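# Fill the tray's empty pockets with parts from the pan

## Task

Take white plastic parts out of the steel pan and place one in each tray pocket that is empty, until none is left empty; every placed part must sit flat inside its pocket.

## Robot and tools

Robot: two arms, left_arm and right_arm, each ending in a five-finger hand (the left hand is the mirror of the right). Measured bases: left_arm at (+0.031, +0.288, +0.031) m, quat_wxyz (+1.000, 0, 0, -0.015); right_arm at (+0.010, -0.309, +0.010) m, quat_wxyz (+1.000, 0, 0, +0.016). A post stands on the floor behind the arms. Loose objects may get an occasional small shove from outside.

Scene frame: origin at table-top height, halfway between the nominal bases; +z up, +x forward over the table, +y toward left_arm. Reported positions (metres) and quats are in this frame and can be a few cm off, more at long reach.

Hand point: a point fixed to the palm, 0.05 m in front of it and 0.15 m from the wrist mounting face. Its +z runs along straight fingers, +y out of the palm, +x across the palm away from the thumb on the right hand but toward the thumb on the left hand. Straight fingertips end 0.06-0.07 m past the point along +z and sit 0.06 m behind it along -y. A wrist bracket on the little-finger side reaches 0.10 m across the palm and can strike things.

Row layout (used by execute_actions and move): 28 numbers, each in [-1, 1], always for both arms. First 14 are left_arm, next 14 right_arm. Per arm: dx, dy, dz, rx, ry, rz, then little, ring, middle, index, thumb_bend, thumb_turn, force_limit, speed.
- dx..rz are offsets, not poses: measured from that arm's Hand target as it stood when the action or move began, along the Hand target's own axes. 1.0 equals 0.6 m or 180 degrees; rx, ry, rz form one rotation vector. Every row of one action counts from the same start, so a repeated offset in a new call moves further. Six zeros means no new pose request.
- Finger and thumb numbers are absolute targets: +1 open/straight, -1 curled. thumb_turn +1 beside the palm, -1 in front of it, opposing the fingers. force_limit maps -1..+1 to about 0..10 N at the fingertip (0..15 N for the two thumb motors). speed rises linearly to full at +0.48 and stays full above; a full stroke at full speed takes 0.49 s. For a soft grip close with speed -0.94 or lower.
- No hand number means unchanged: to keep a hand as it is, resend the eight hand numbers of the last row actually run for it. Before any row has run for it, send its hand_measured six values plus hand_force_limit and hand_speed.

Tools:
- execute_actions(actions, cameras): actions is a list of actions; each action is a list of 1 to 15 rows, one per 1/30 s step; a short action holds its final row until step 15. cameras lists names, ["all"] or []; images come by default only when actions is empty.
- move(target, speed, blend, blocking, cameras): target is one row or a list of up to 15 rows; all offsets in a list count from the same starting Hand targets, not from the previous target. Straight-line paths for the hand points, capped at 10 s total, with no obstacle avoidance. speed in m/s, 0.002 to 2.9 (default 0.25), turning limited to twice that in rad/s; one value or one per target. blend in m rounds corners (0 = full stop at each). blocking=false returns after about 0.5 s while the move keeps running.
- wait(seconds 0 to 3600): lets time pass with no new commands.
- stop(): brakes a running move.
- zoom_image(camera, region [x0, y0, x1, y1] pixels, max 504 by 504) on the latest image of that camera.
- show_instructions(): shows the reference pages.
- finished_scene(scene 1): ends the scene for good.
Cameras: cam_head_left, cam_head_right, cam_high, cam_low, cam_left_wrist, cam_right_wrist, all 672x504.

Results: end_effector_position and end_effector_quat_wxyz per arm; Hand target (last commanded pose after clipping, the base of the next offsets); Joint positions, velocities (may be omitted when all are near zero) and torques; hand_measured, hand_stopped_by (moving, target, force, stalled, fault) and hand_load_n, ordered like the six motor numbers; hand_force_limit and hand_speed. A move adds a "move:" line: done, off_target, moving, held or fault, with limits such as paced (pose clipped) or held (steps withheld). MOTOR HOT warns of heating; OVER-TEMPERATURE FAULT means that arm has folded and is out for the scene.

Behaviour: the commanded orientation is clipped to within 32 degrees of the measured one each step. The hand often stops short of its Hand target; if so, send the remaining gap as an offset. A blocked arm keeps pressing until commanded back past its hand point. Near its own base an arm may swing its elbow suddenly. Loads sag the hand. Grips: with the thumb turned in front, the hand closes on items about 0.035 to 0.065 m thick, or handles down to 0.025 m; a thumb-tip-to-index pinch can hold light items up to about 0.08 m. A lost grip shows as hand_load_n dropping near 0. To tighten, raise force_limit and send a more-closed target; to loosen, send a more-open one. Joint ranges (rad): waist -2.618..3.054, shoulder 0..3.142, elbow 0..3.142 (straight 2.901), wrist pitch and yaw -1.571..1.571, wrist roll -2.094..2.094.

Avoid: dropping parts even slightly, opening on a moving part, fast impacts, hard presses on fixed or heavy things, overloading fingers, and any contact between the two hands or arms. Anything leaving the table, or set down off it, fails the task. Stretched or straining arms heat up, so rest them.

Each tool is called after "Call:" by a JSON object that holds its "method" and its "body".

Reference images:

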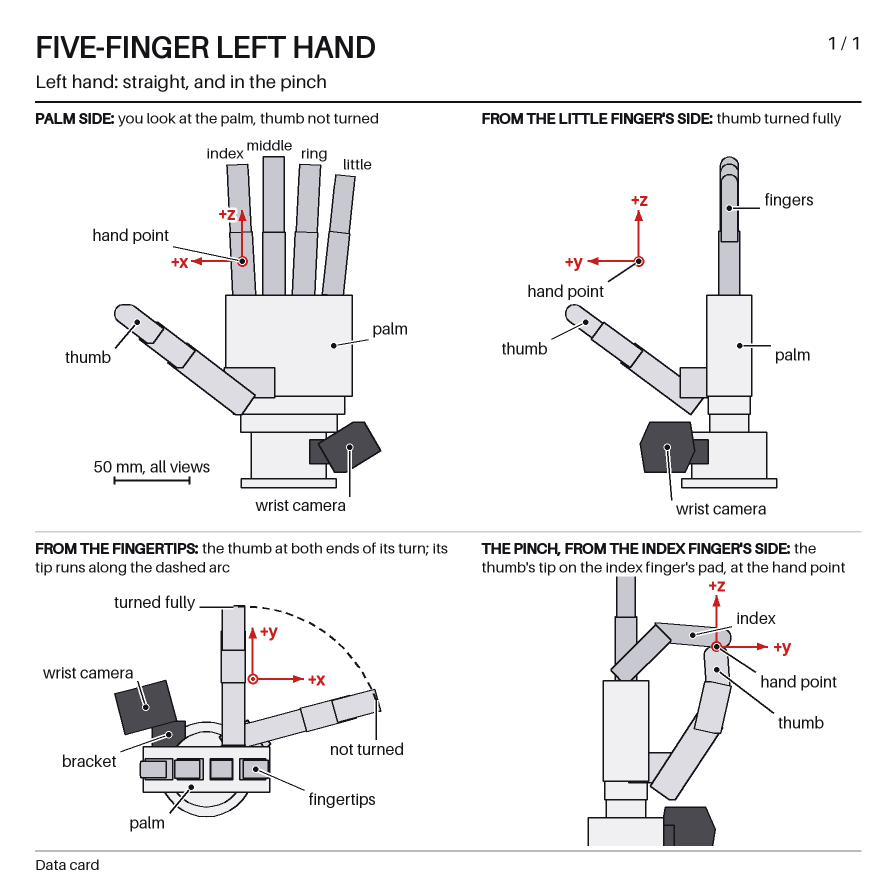

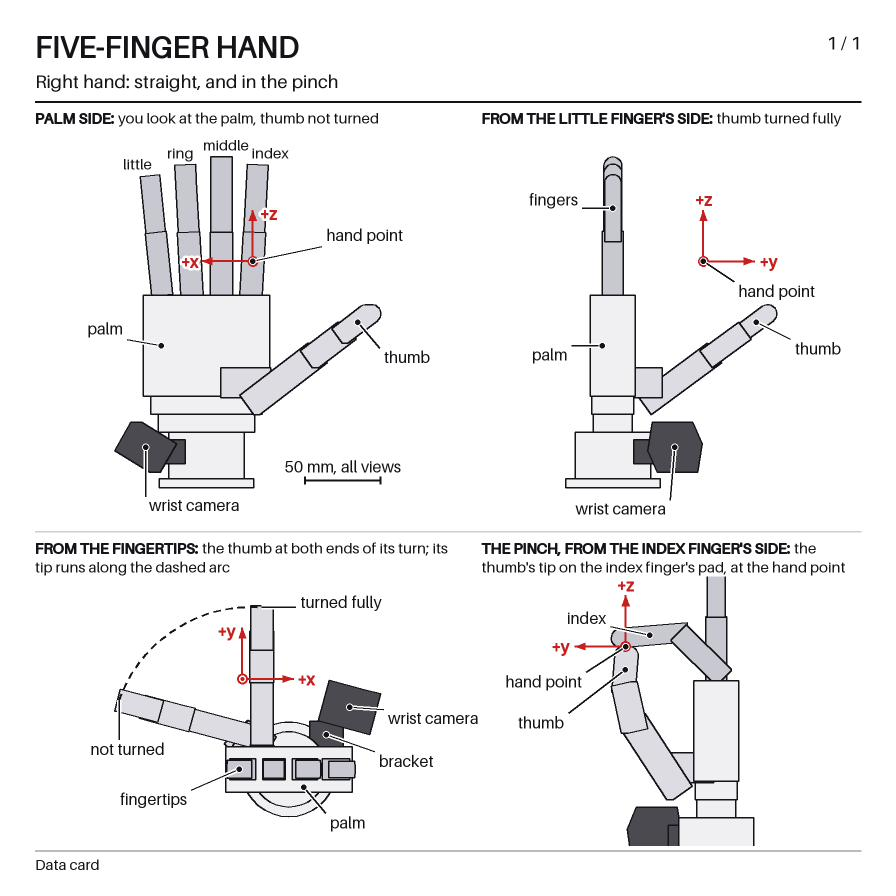

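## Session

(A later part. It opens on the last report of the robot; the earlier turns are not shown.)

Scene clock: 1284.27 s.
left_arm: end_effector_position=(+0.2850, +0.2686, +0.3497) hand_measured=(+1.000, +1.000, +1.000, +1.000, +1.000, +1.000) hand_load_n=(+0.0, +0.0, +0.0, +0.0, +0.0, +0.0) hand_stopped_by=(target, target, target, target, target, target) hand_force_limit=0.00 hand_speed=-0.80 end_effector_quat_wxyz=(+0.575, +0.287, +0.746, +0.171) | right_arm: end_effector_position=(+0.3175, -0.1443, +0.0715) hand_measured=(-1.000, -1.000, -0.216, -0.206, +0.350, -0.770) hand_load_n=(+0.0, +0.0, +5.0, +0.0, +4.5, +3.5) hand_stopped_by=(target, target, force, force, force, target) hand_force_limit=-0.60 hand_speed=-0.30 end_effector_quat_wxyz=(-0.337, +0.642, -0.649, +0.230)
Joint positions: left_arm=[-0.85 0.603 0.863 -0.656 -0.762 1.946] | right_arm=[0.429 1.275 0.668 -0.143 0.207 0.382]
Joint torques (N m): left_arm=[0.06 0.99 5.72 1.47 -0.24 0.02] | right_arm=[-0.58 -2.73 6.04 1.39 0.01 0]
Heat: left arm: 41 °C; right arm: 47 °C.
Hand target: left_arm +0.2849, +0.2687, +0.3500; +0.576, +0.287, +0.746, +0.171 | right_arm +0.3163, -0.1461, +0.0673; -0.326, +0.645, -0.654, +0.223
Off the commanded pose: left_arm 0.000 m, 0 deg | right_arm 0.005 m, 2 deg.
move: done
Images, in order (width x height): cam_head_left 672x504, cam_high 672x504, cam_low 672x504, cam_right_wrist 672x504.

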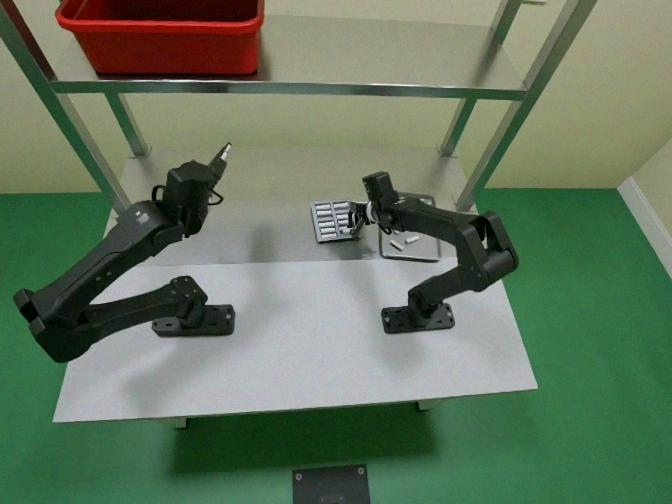

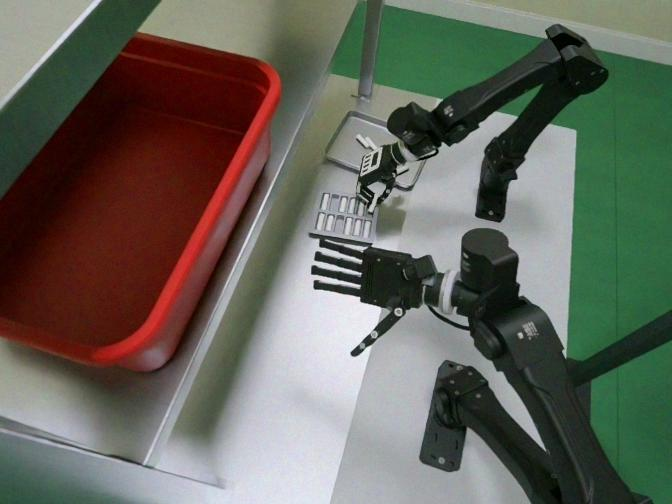

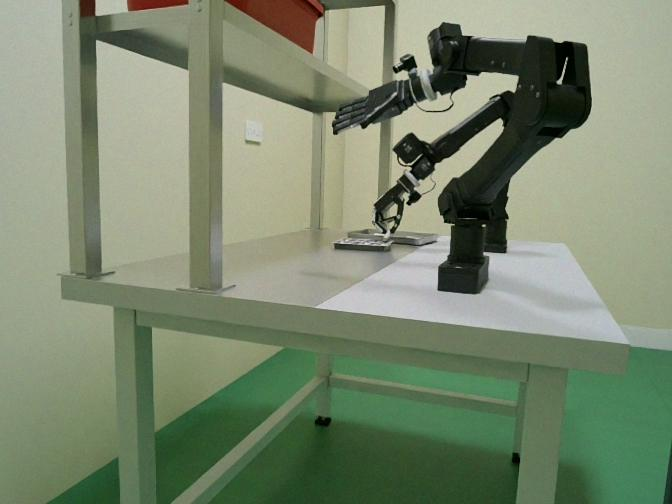

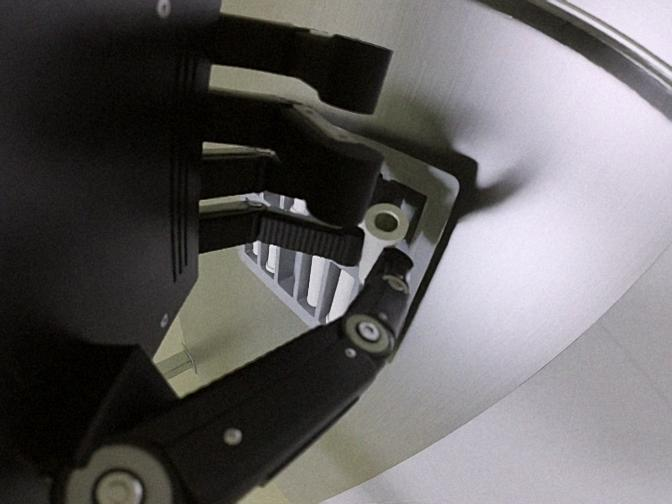

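Call:
{"method": "move", "body": {"target": [[0,0,0,0,0,0,1,1,1,1,1,1,0,-0.8,-0.0046,-0.0237,-0.0229,0,0,0,-1,-1,1,-0.32,0.18,-0.77,-0.6,-0.3],[0,0,0,0,0,0,1,1,1,1,1,1,0,-0.8,-0.0118,0.0868,-0.1359,0,0,0,-1,-1,1,-0.32,0.18,-0.77,-0.6,-0.3],[0,0,0,0,0,0,1,1,1,1,1,1,0,-0.8,-0.0043,0.1247,-0.0993,0,0,0,-1,-1,1,-0.32,0.18,-0.77,-0.6,-0.3]], "speed": 0.12, "blend": 0.01, "cameras": ["cam_head_left","cam_head_right","cam_low","cam_high","cam_right_wrist"]}}

Call:
{"method": "zoom_image", "body": {"camera": "cam_high", "region": [370, 180, 430, 240]}}

Call:
{"method": "zoom_image", "body": {"camera": "cam_low", "region": [370, 200, 450, 260]}}

Call:
{"method": "zoom_image", "body": {"camera": "cam_right_wrist", "region": [320, 180, 460, 320]}}

Scene clock: 1348.47 s.
left_arm: end_effector_position=(+0.2850, +0.2686, +0.3497) hand_measured=(+1.000, +1.000, +1.000, +1.000, +1.000, +1.000) hand_load_n=(+0.0, +0.0, +0.0, +0.0, +0.0, +0.0) hand_stopped_by=(target, target, target, target, target, target) hand_force_limit=0.00 hand_speed=-0.80 end_effector_quat_wxyz=(+0.575, +0.287, +0.746, +0.171) | right_arm: end_effector_position=(+0.2236, -0.1453, +0.0625) hand_measured=(-1.000, -1.000, +1.000, -0.206, +0.348, -0.770) hand_load_n=(+0.0, +0.0, +0.0, +0.0, +0.0, +0.0) hand_stopped_by=(target, target, target, force, force, target) hand_force_limit=-0.60 hand_speed=-0.30 end_effector_quat_wxyz=(-0.330, +0.644, -0.653, +0.223)
Joint positions: left_arm=[-0.85 0.603 0.863 -0.656 -0.762 1.946] | right_arm=[0.685 0.916 0.475 -0.384 0.381 0.58]
Joint torques (N m): left_arm=[0.08 0.99 5.72 1.47 -0.23 0.02] | right_arm=[0.55 -0.53 3.73 1.66 0.2 0.05]
Heat: left arm: 41 °C; right arm: 45 °C.
Hand target: left_arm +0.2849, +0.2687, +0.3500; +0.576, +0.287, +0.746, +0.171 | right_arm +0.2214, -0.1460, +0.0554; -0.326, +0.645, -0.654, +0.223
Off the commanded pose: left_arm 0.000 m, 0 deg | right_arm 0.008 m, 1 deg.
move: done
Images, in order (width x height): cam_head_left 672x504, cam_head_right 672x504, cam_high 672x504, cam_low 672x504, cam_right_wrist 672x504.

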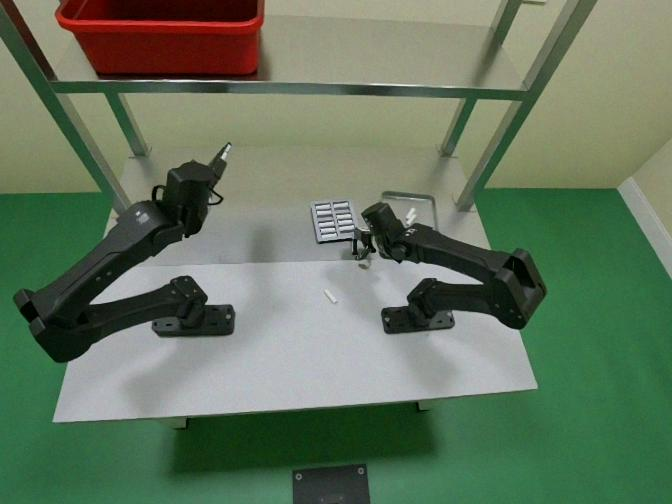

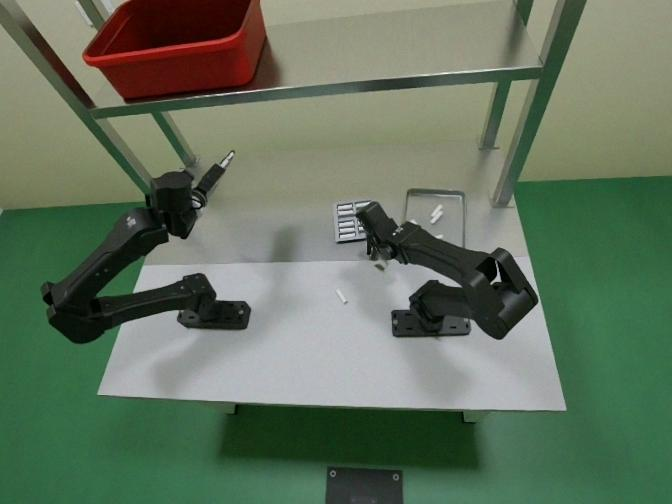

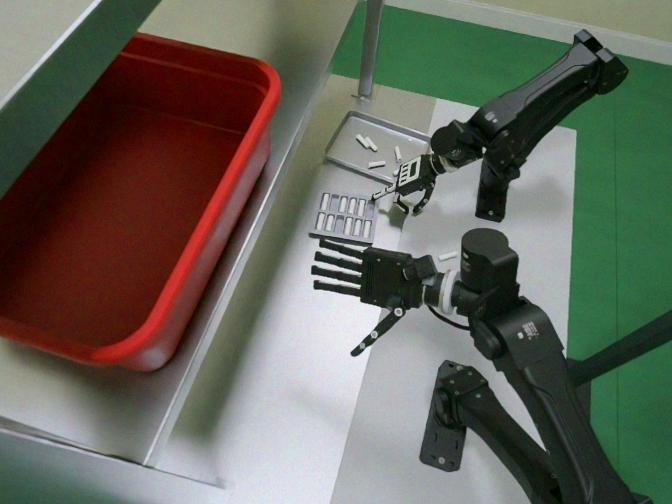

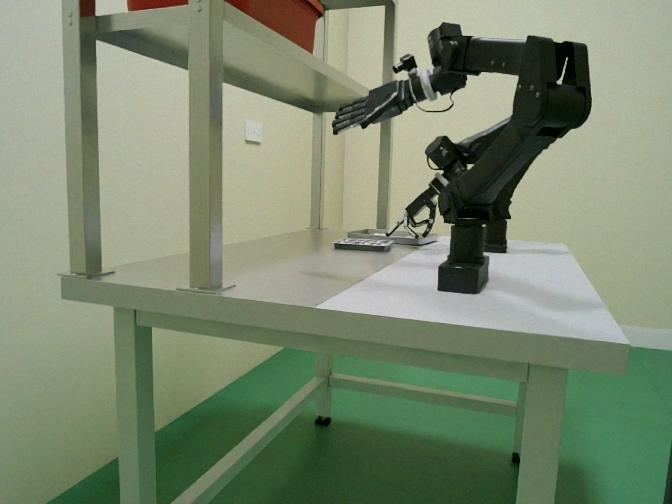

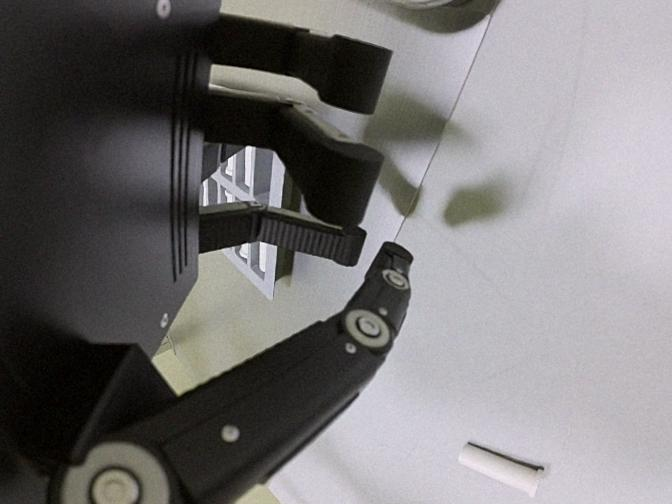

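Scaled by 8.400 from the camera's image (finer frame: 960x720).

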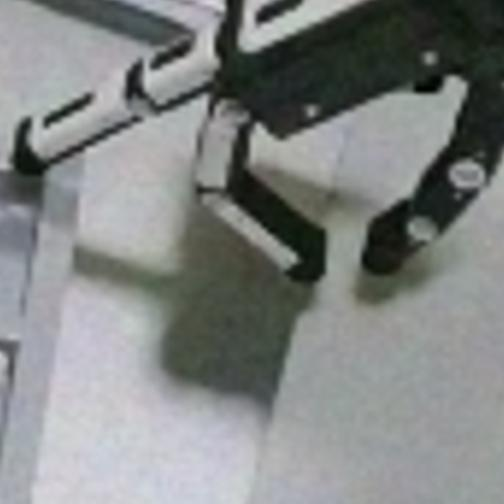

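Scaled by 6.300 from the camera's image (finer frame: 960x720).

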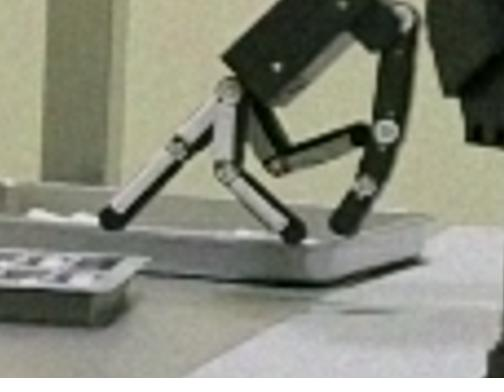

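Scaled by 3.600 from the camera's image (finer frame: 960x720).

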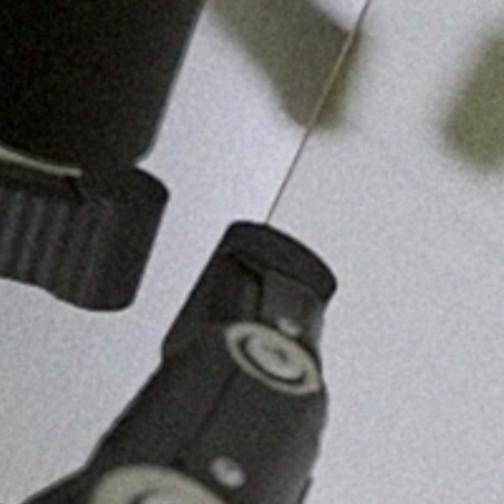

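Call:
{"method": "move", "body": {"target": [[0,0,0,0,0,0,1,1,1,1,1,1,0,-0.8,-0.0139,-0.0712,-0.0687,0,0,0,1,1,1,-0.05,0.5,-0.77,-0.6,0],[0,0,0,0,0,0,1,1,1,1,1,1,0,-0.8,0.3287,-0.1698,-0.0228,0.0262,-0.0440,-0.0965,1,1,1,-0.05,0.5,-0.77,-0.6,0],[0,0,0,0,0,0,1,1,1,1,1,1,0,-0.8,0.3368,-0.1283,0.0172,0.0262,-0.0440,-0.0965,1,1,1,-0.05,0.5,-0.77,-0.6,0]], "speed": 0.2, "blend": 0.01, "cameras": ["cam_head_left","cam_head_right","cam_low","cam_high","cam_right_wrist"]}}

Call:
{"method": "zoom_image", "body": {"camera": "cam_head_left", "region": [310, 180, 450, 310]}}

Call:
{"method": "zoom_image", "body": {"camera": "cam_high", "region": [360, 100, 430, 170]}}

Call:
{"method": "zoom_image", "body": {"camera": "cam_low", "region": [370, 190, 450, 250]}}

Call:
{"method": "zoom_image", "body": {"camera": "cam_right_wrist", "region": [280, 150, 500, 400]}}

Scene clock: 1414.07 s.
left_arm: end_effector_position=(+0.2850, +0.2686, +0.3497) hand_measured=(+1.000, +1.000, +1.000, +1.000, +1.000, +1.000) hand_load_n=(+0.0, +0.0, +0.0, +0.0, +0.0, +0.0) hand_stopped_by=(target, target, target, target, target, target) hand_force_limit=0.00 hand_speed=-0.80 end_effector_quat_wxyz=(+0.575, +0.287, +0.746, +0.171) | right_arm: end_effector_position=(+0.2936, -0.3497, +0.0831) hand_measured=(+1.000, +1.000, +1.000, -0.050, +0.500, -0.770) hand_load_n=(+0.0, +0.0, +0.0, +0.0, +0.0, +0.0) hand_stopped_by=(target, target, target, target, target, target) hand_force_limit=-0.60 hand_speed=0.00 end_effector_quat_wxyz=(-0.359, +0.736, -0.513, +0.258)
Joint positions: left_arm=[-0.85 0.603 0.863 -0.656 -0.762 1.946] | right_arm=[-0.566 1.191 0.678 -0.362 -0.652 -0.642]
Joint torques (N m): left_arm=[0.06 0.99 5.72 1.47 -0.23 0.02] | right_arm=[-0.53 -2.07 3.73 1.57 -0.39 -0.09]
Heat: left arm: 41 °C; right arm: 45 °C.
Hand target: left_arm +0.2849, +0.2687, +0.3500; +0.576, +0.287, +0.746, +0.171 | right_arm +0.2914, -0.3499, +0.0752; -0.359, +0.736, -0.516, +0.252
Off the commanded pose: left_arm 0.000 m, 0 deg | right_arm 0.008 m, 1 deg.
move: done
Images, in order (width x height): cam_head_left 672x504, cam_head_right 672x504, cam_high 672x504, cam_low 672x504, cam_right_wrist 672x504.

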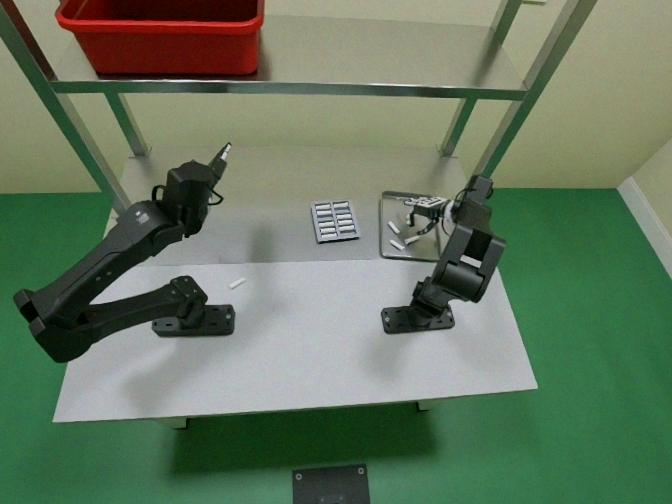

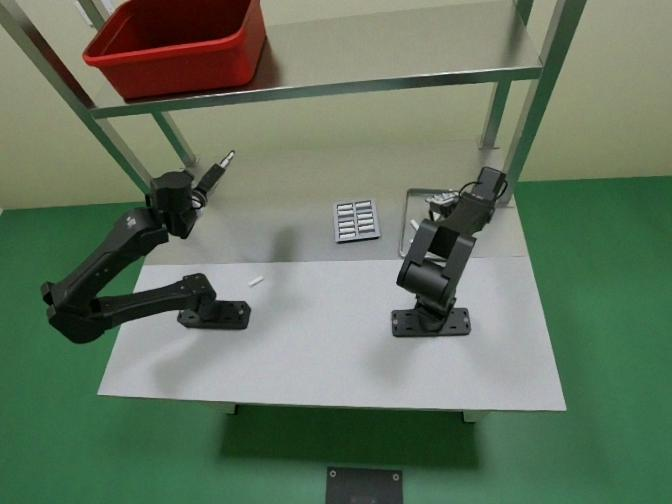

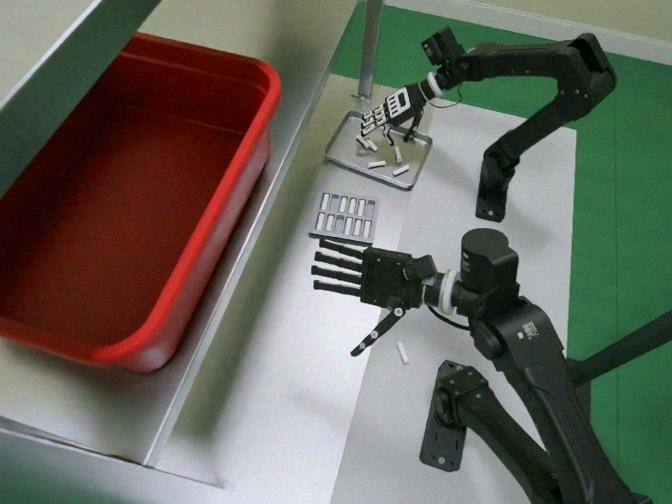

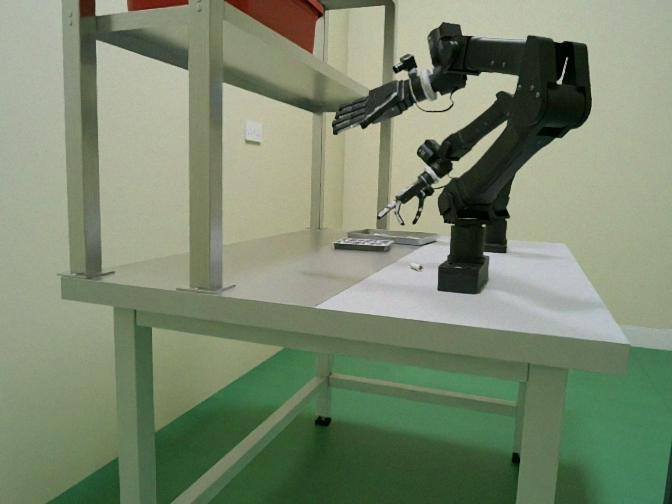

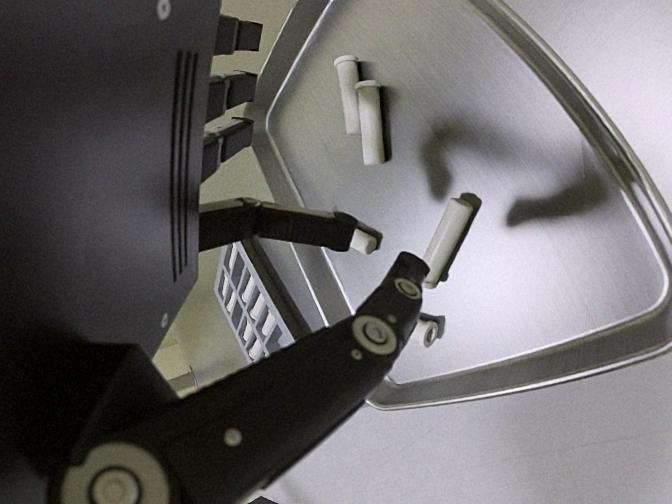

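Scaled by 3.600 from the camera's image (finer frame: 960x720).

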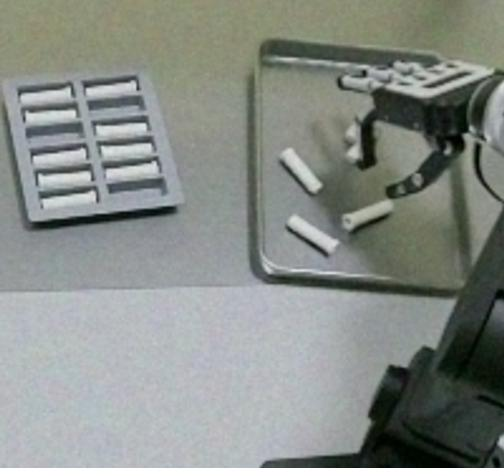

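Scaled by 7.200 from the camera's image (finer frame: 960x720).

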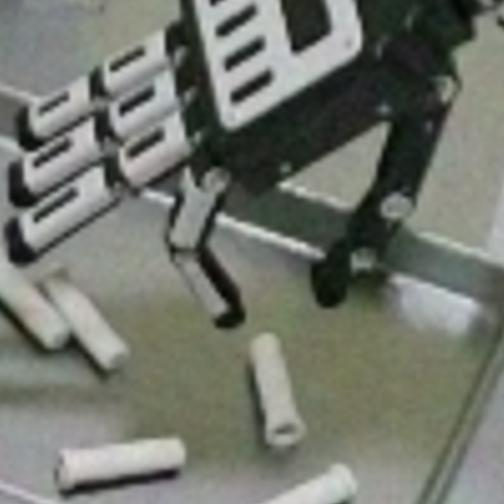

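Scaled by 6.300 from the camera's image (finer frame: 960x720).

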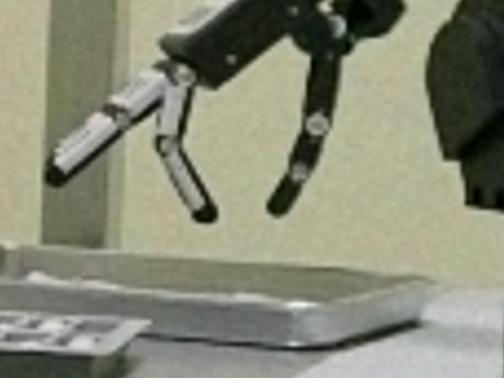

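Scaled by 2.016 from the camera's image (finer frame: 960x720).

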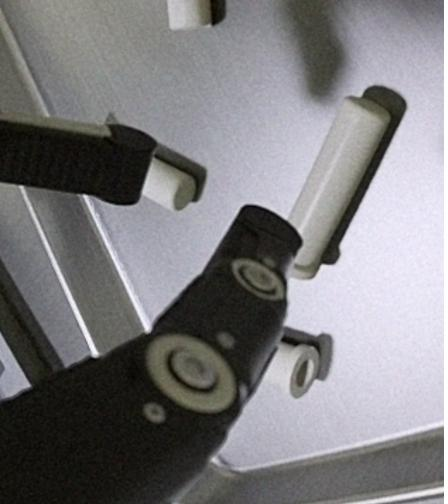

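Call:
{"method": "wait", "body": {"seconds": 0.5, "cameras": ["cam_head_left"]}}

Call:
{"method": "zoom_image", "body": {"camera": "cam_head_left", "region": [150, 250, 350, 350]}}

Scene clock: 1419.50 s.
left_arm: end_effector_position=(+0.2850, +0.2686, +0.3497) hand_measured=(+1.000, +1.000, +1.000, +1.000, +1.000, +1.000) hand_load_n=(+0.0, +0.0, +0.0, +0.0, +0.0, +0.0) hand_stopped_by=(target, target, target, target, target, target) hand_force_limit=0.00 hand_speed=-0.80 end_effector_quat_wxyz=(+0.575, +0.287, +0.746, +0.171) | right_arm: end_effector_position=(+0.2937, -0.3497, +0.0832) hand_measured=(+1.000, +1.000, +1.000, -0.050, +0.500, -0.770) hand_load_n=(+0.0, +0.0, +0.0, +0.0, +0.0, +0.0) hand_stopped_by=(target, target, target, target, target, target) hand_force_limit=-0.60 hand_speed=0.00 end_effector_quat_wxyz=(-0.359, +0.736, -0.513, +0.258)
Joint positions: left_arm=[-0.85 0.603 0.863 -0.656 -0.762 1.946] | right_arm=[-0.566 1.191 0.678 -0.361 -0.653 -0.643]
Joint torques (N m): left_arm=[0.08 0.99 5.72 1.46 -0.23 0.02] | right_arm=[-0.51 -2.07 3.74 1.57 -0.39 -0.11]
Heat: left arm: 41 °C; right arm: 45 °C.
Hand target: left_arm +0.2849, +0.2687, +0.3500; +0.576, +0.287, +0.746, +0.171 | right_arm +0.2914, -0.3499, +0.0752; -0.359, +0.736, -0.516, +0.252
Off the commanded pose: left_arm 0.000 m, 0 deg | right_arm 0.008 m, 1 deg.
wait: 0.50 s; at rest from the start

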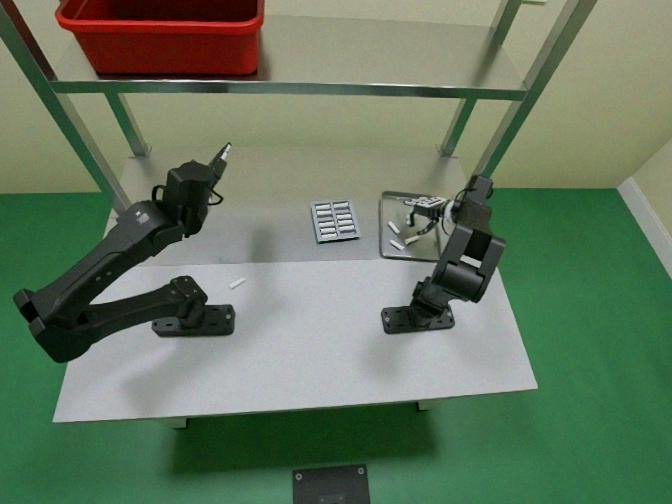

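Scaled by 2.520 from the camera's image (finer frame: 960x720).

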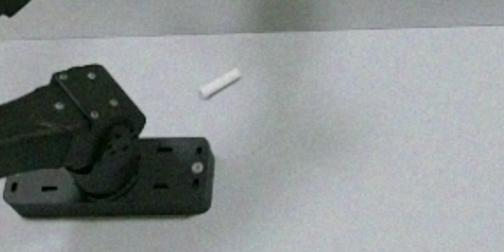

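Call:
{"method": "move", "body": {"target": [0,0,0,0,0,0,1,1,1,1,1,1,0,-0.8,0,0.0369,0.0204,0,0,0,1,1,1,-0.05,0.5,-0.77,-0.6,0], "speed": 0.15, "cameras": ["cam_head_left","cam_low","cam_high","cam_right_wrist"]}}

Call:
{"method": "zoom_image", "body": {"camera": "cam_high", "region": [370, 110, 430, 170]}}

Call:
{"method": "zoom_image", "body": {"camera": "cam_low", "region": [370, 200, 430, 250]}}

Call:
{"method": "zoom_image", "body": {"camera": "cam_right_wrist", "region": [280, 150, 500, 400]}}

Call:
{"method": "zoom_image", "body": {"camera": "cam_head_left", "region": [380, 200, 440, 260]}}

Scene clock: 1444.83 s.
left_arm: end_effector_position=(+0.2850, +0.2686, +0.3497) hand_measured=(+1.000, +1.000, +1.000, +1.000, +1.000, +1.000) hand_load_n=(+0.0, +0.0, +0.0, +0.0, +0.0, +0.0) hand_stopped_by=(target, target, target, target, target, target) hand_force_limit=0.00 hand_speed=-0.80 end_effector_quat_wxyz=(+0.575, +0.287, +0.746, +0.171) | right_arm: end_effector_position=(+0.2908, -0.3519, +0.0583) hand_measured=(+1.000, +1.000, +1.000, -0.050, +0.500, -0.770) hand_load_n=(+0.0, +0.0, +0.0, +0.0, +0.0, +0.0) hand_stopped_by=(target, target, target, target, target, target) hand_force_limit=-0.60 hand_speed=0.00 end_effector_quat_wxyz=(-0.358, +0.736, -0.513, +0.258)
Joint positions: left_arm=[-0.85 0.603 0.863 -0.656 -0.762 1.946] | right_arm=[-0.581 1.226 0.597 -0.254 -0.662 -0.658]
Joint torques (N m): left_arm=[0.09 0.98 5.74 1.47 -0.23 0.02] | right_arm=[-0.49 -2.17 3.45 1.57 -0.39 -0.1]
Heat: left arm: 41 °C; right arm: 45 °C.
Hand target: left_arm +0.2849, +0.2687, +0.3500; +0.576, +0.287, +0.746, +0.171 | right_arm +0.2877, -0.3513, +0.0503; -0.359, +0.736, -0.516, +0.252
Off the commanded pose: left_arm 0.000 m, 0 deg | right_arm 0.009 m, 1 deg.
move: done
Images, in order (width x height): cam_head_left 672x504, cam_high 672x504, cam_low 672x504, cam_right_wrist 672x504.

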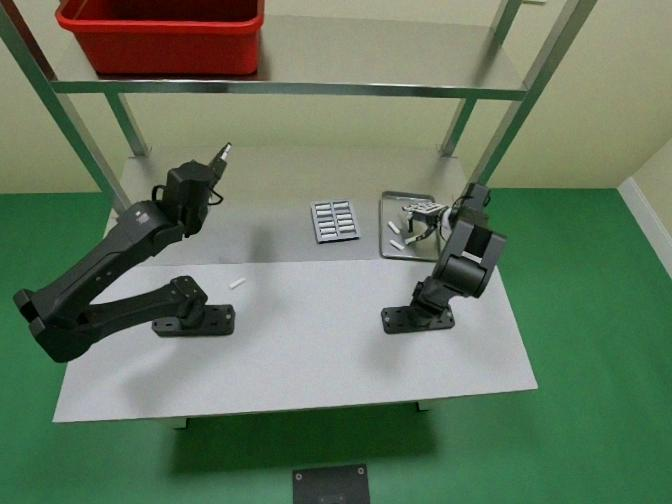

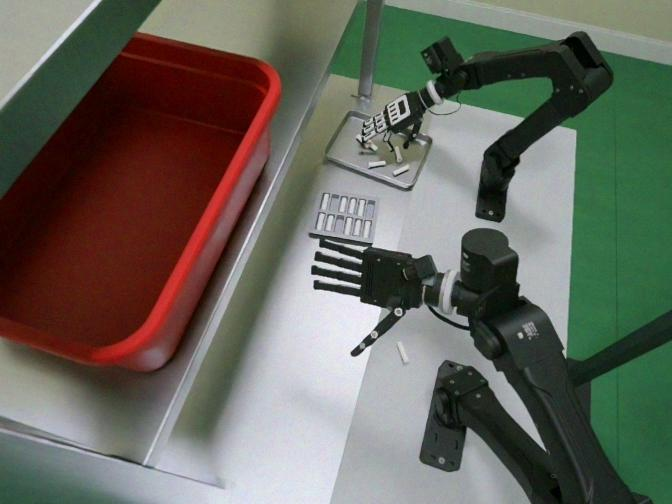

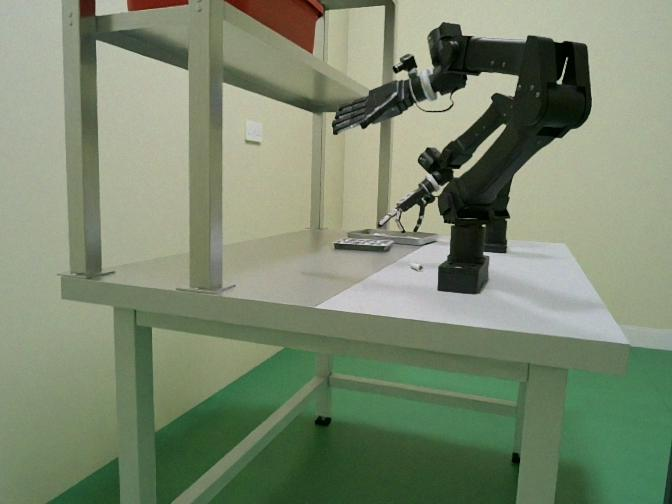

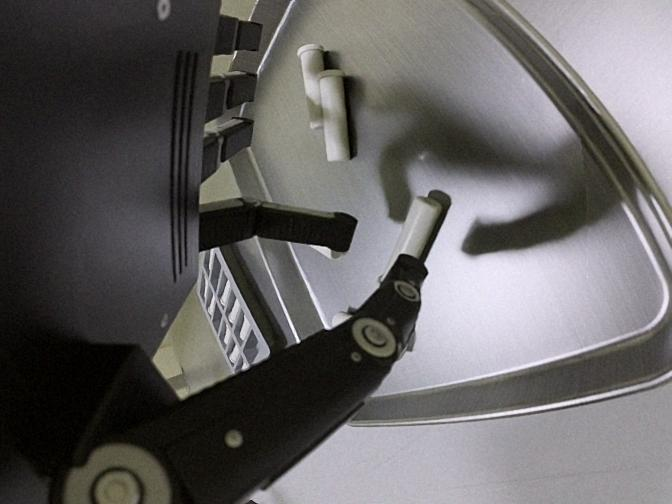

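Scaled by 8.400 from the camera's image (finer frame: 960x720).

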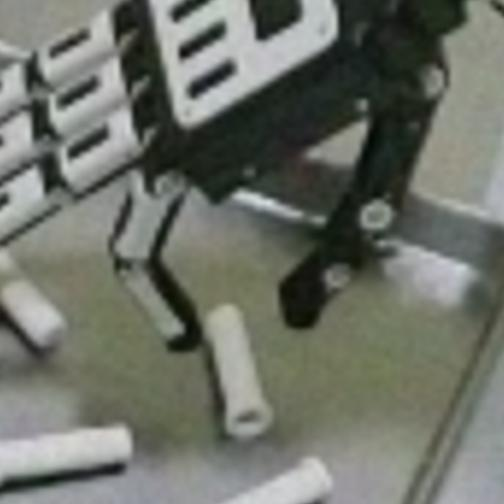

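Scaled by 8.400 from the camera's image (finer frame: 960x720).

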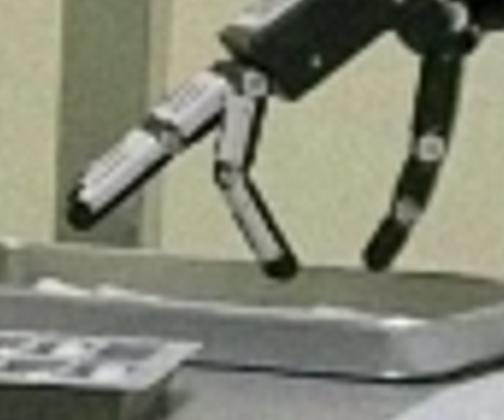

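Scaled by 2.016 from the camera's image (finer frame: 960x720).

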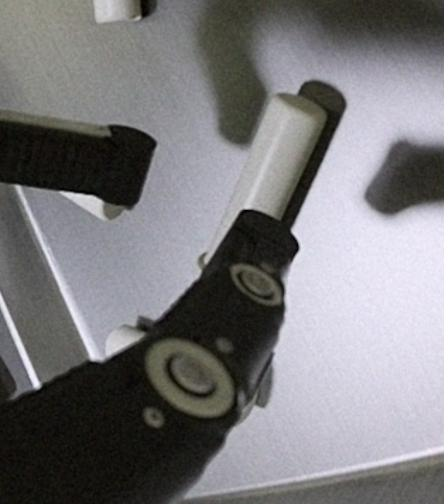

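Scaled by 8.400 from the camera's image (finer frame: 960x720).

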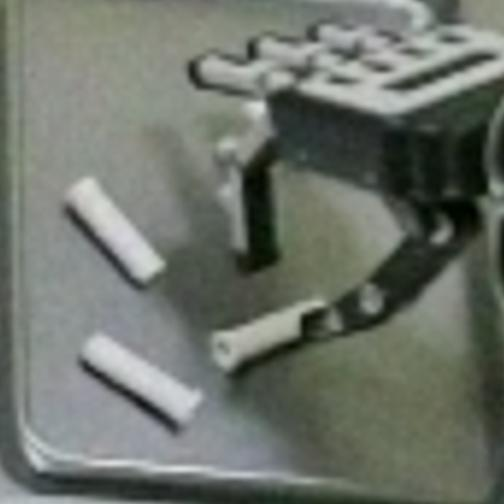

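Call:
{"method": "move", "body": {"target": [0,0,0,0,0,0,1,1,1,1,1,1,0,-0.8,-0.0017,0.0162,0.0063,0,0,0,1,1,1,-0.07,0.45,-0.77,-0.6,0], "speed": 0.1, "cameras": ["cam_head_left","cam_low","cam_high","cam_right_wrist"]}}

Call:
{"method": "zoom_image", "body": {"camera": "cam_high", "region": [370, 110, 430, 170]}}

Call:
{"method": "zoom_image", "body": {"camera": "cam_low", "region": [370, 200, 430, 250]}}

Call:
{"method": "zoom_image", "body": {"camera": "cam_right_wrist", "region": [280, 150, 500, 400]}}

Scene clock: 1462.57 s.
left_arm: end_effector_position=(+0.2850, +0.2686, +0.3497) hand_measured=(+1.000, +1.000, +1.000, +1.000, +1.000, +1.000) hand_load_n=(+0.0, +0.0, +0.0, +0.0, +0.0, +0.0) hand_stopped_by=(target, target, target, target, target, target) hand_force_limit=0.00 hand_speed=-0.80 end_effector_quat_wxyz=(+0.575, +0.287, +0.746, +0.171) | right_arm: end_effector_position=(+0.2882, -0.3521, +0.0485) hand_measured=(+1.000, +1.000, +1.000, -0.070, +0.450, -0.770) hand_load_n=(+0.0, +0.0, +0.0, +0.0, +0.0, +0.0) hand_stopped_by=(target, target, target, target, target, target) hand_force_limit=-0.60 hand_speed=0.00 end_effector_quat_wxyz=(-0.359, +0.736, -0.513, +0.259)
Joint positions: left_arm=[-0.85 0.603 0.863 -0.656 -0.762 1.946] | right_arm=[-0.589 1.237 0.562 -0.212 -0.667 -0.666]
Joint torques (N m): left_arm=[0.06 0.99 5.72 1.47 -0.23 0.02] | right_arm=[-0.58 -2.15 3.29 1.54 -0.4 -0.11]
Heat: left arm: 41 °C; right arm: 45 °C.
Hand target: left_arm +0.2849, +0.2687, +0.3500; +0.576, +0.287, +0.746, +0.171 | right_arm +0.2845, -0.3514, +0.0403; -0.359, +0.736, -0.516, +0.252
Off the commanded pose: left_arm 0.000 m, 0 deg | right_arm 0.009 m, 1 deg.
move: done
Images, in order (width x height): cam_head_left 672x504, cam_high 672x504, cam_low 672x504, cam_right_wrist 672x504.

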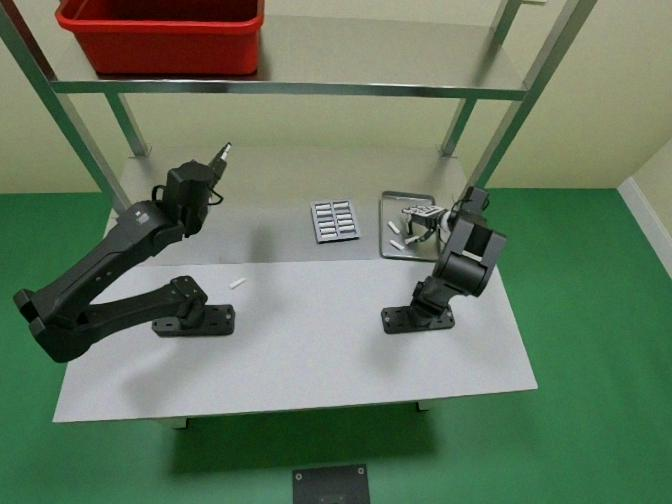

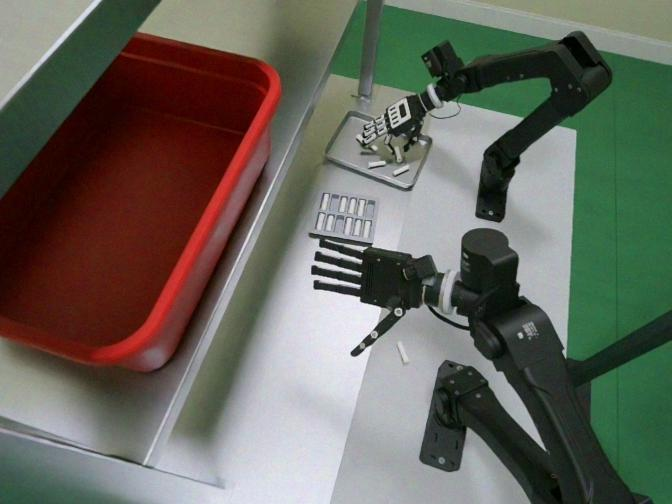

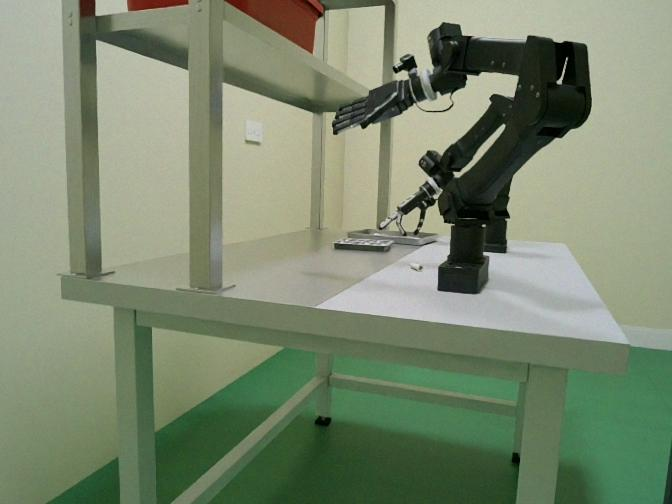

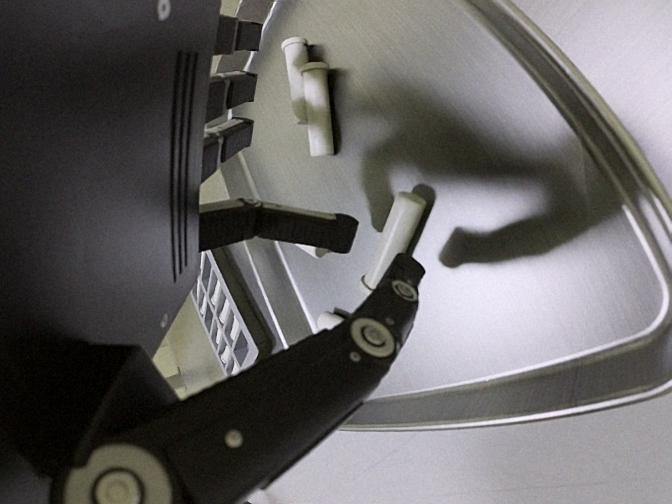

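Scaled by 8.400 from the camera's image (finer frame: 960x720).

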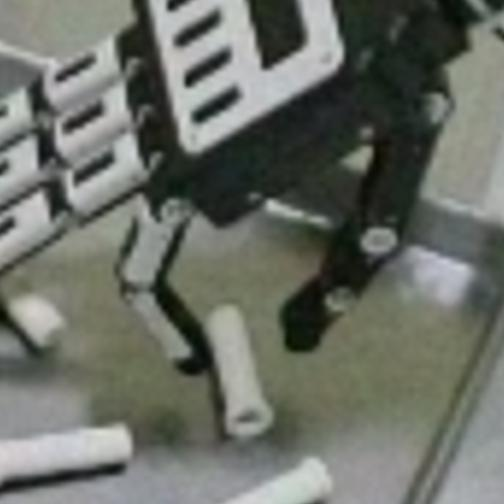

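Scaled by 8.400 from the camera's image (finer frame: 960x720).

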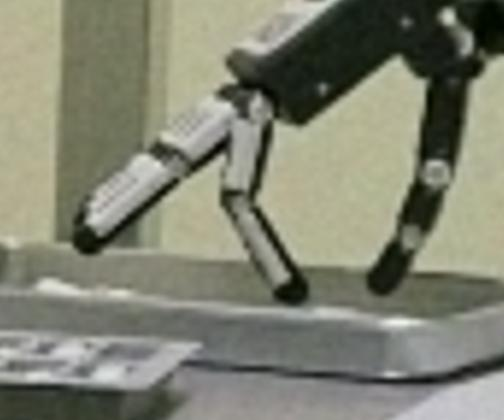

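Scaled by 2.016 from the camera's image (finer frame: 960x720).

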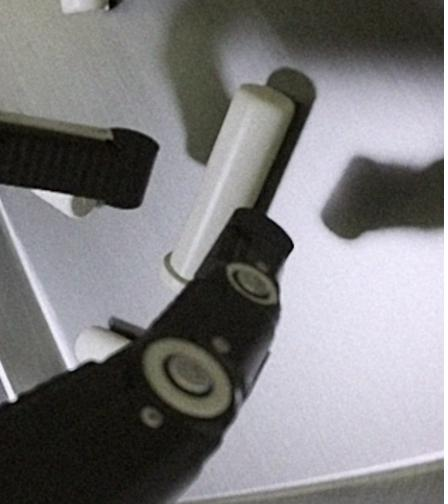

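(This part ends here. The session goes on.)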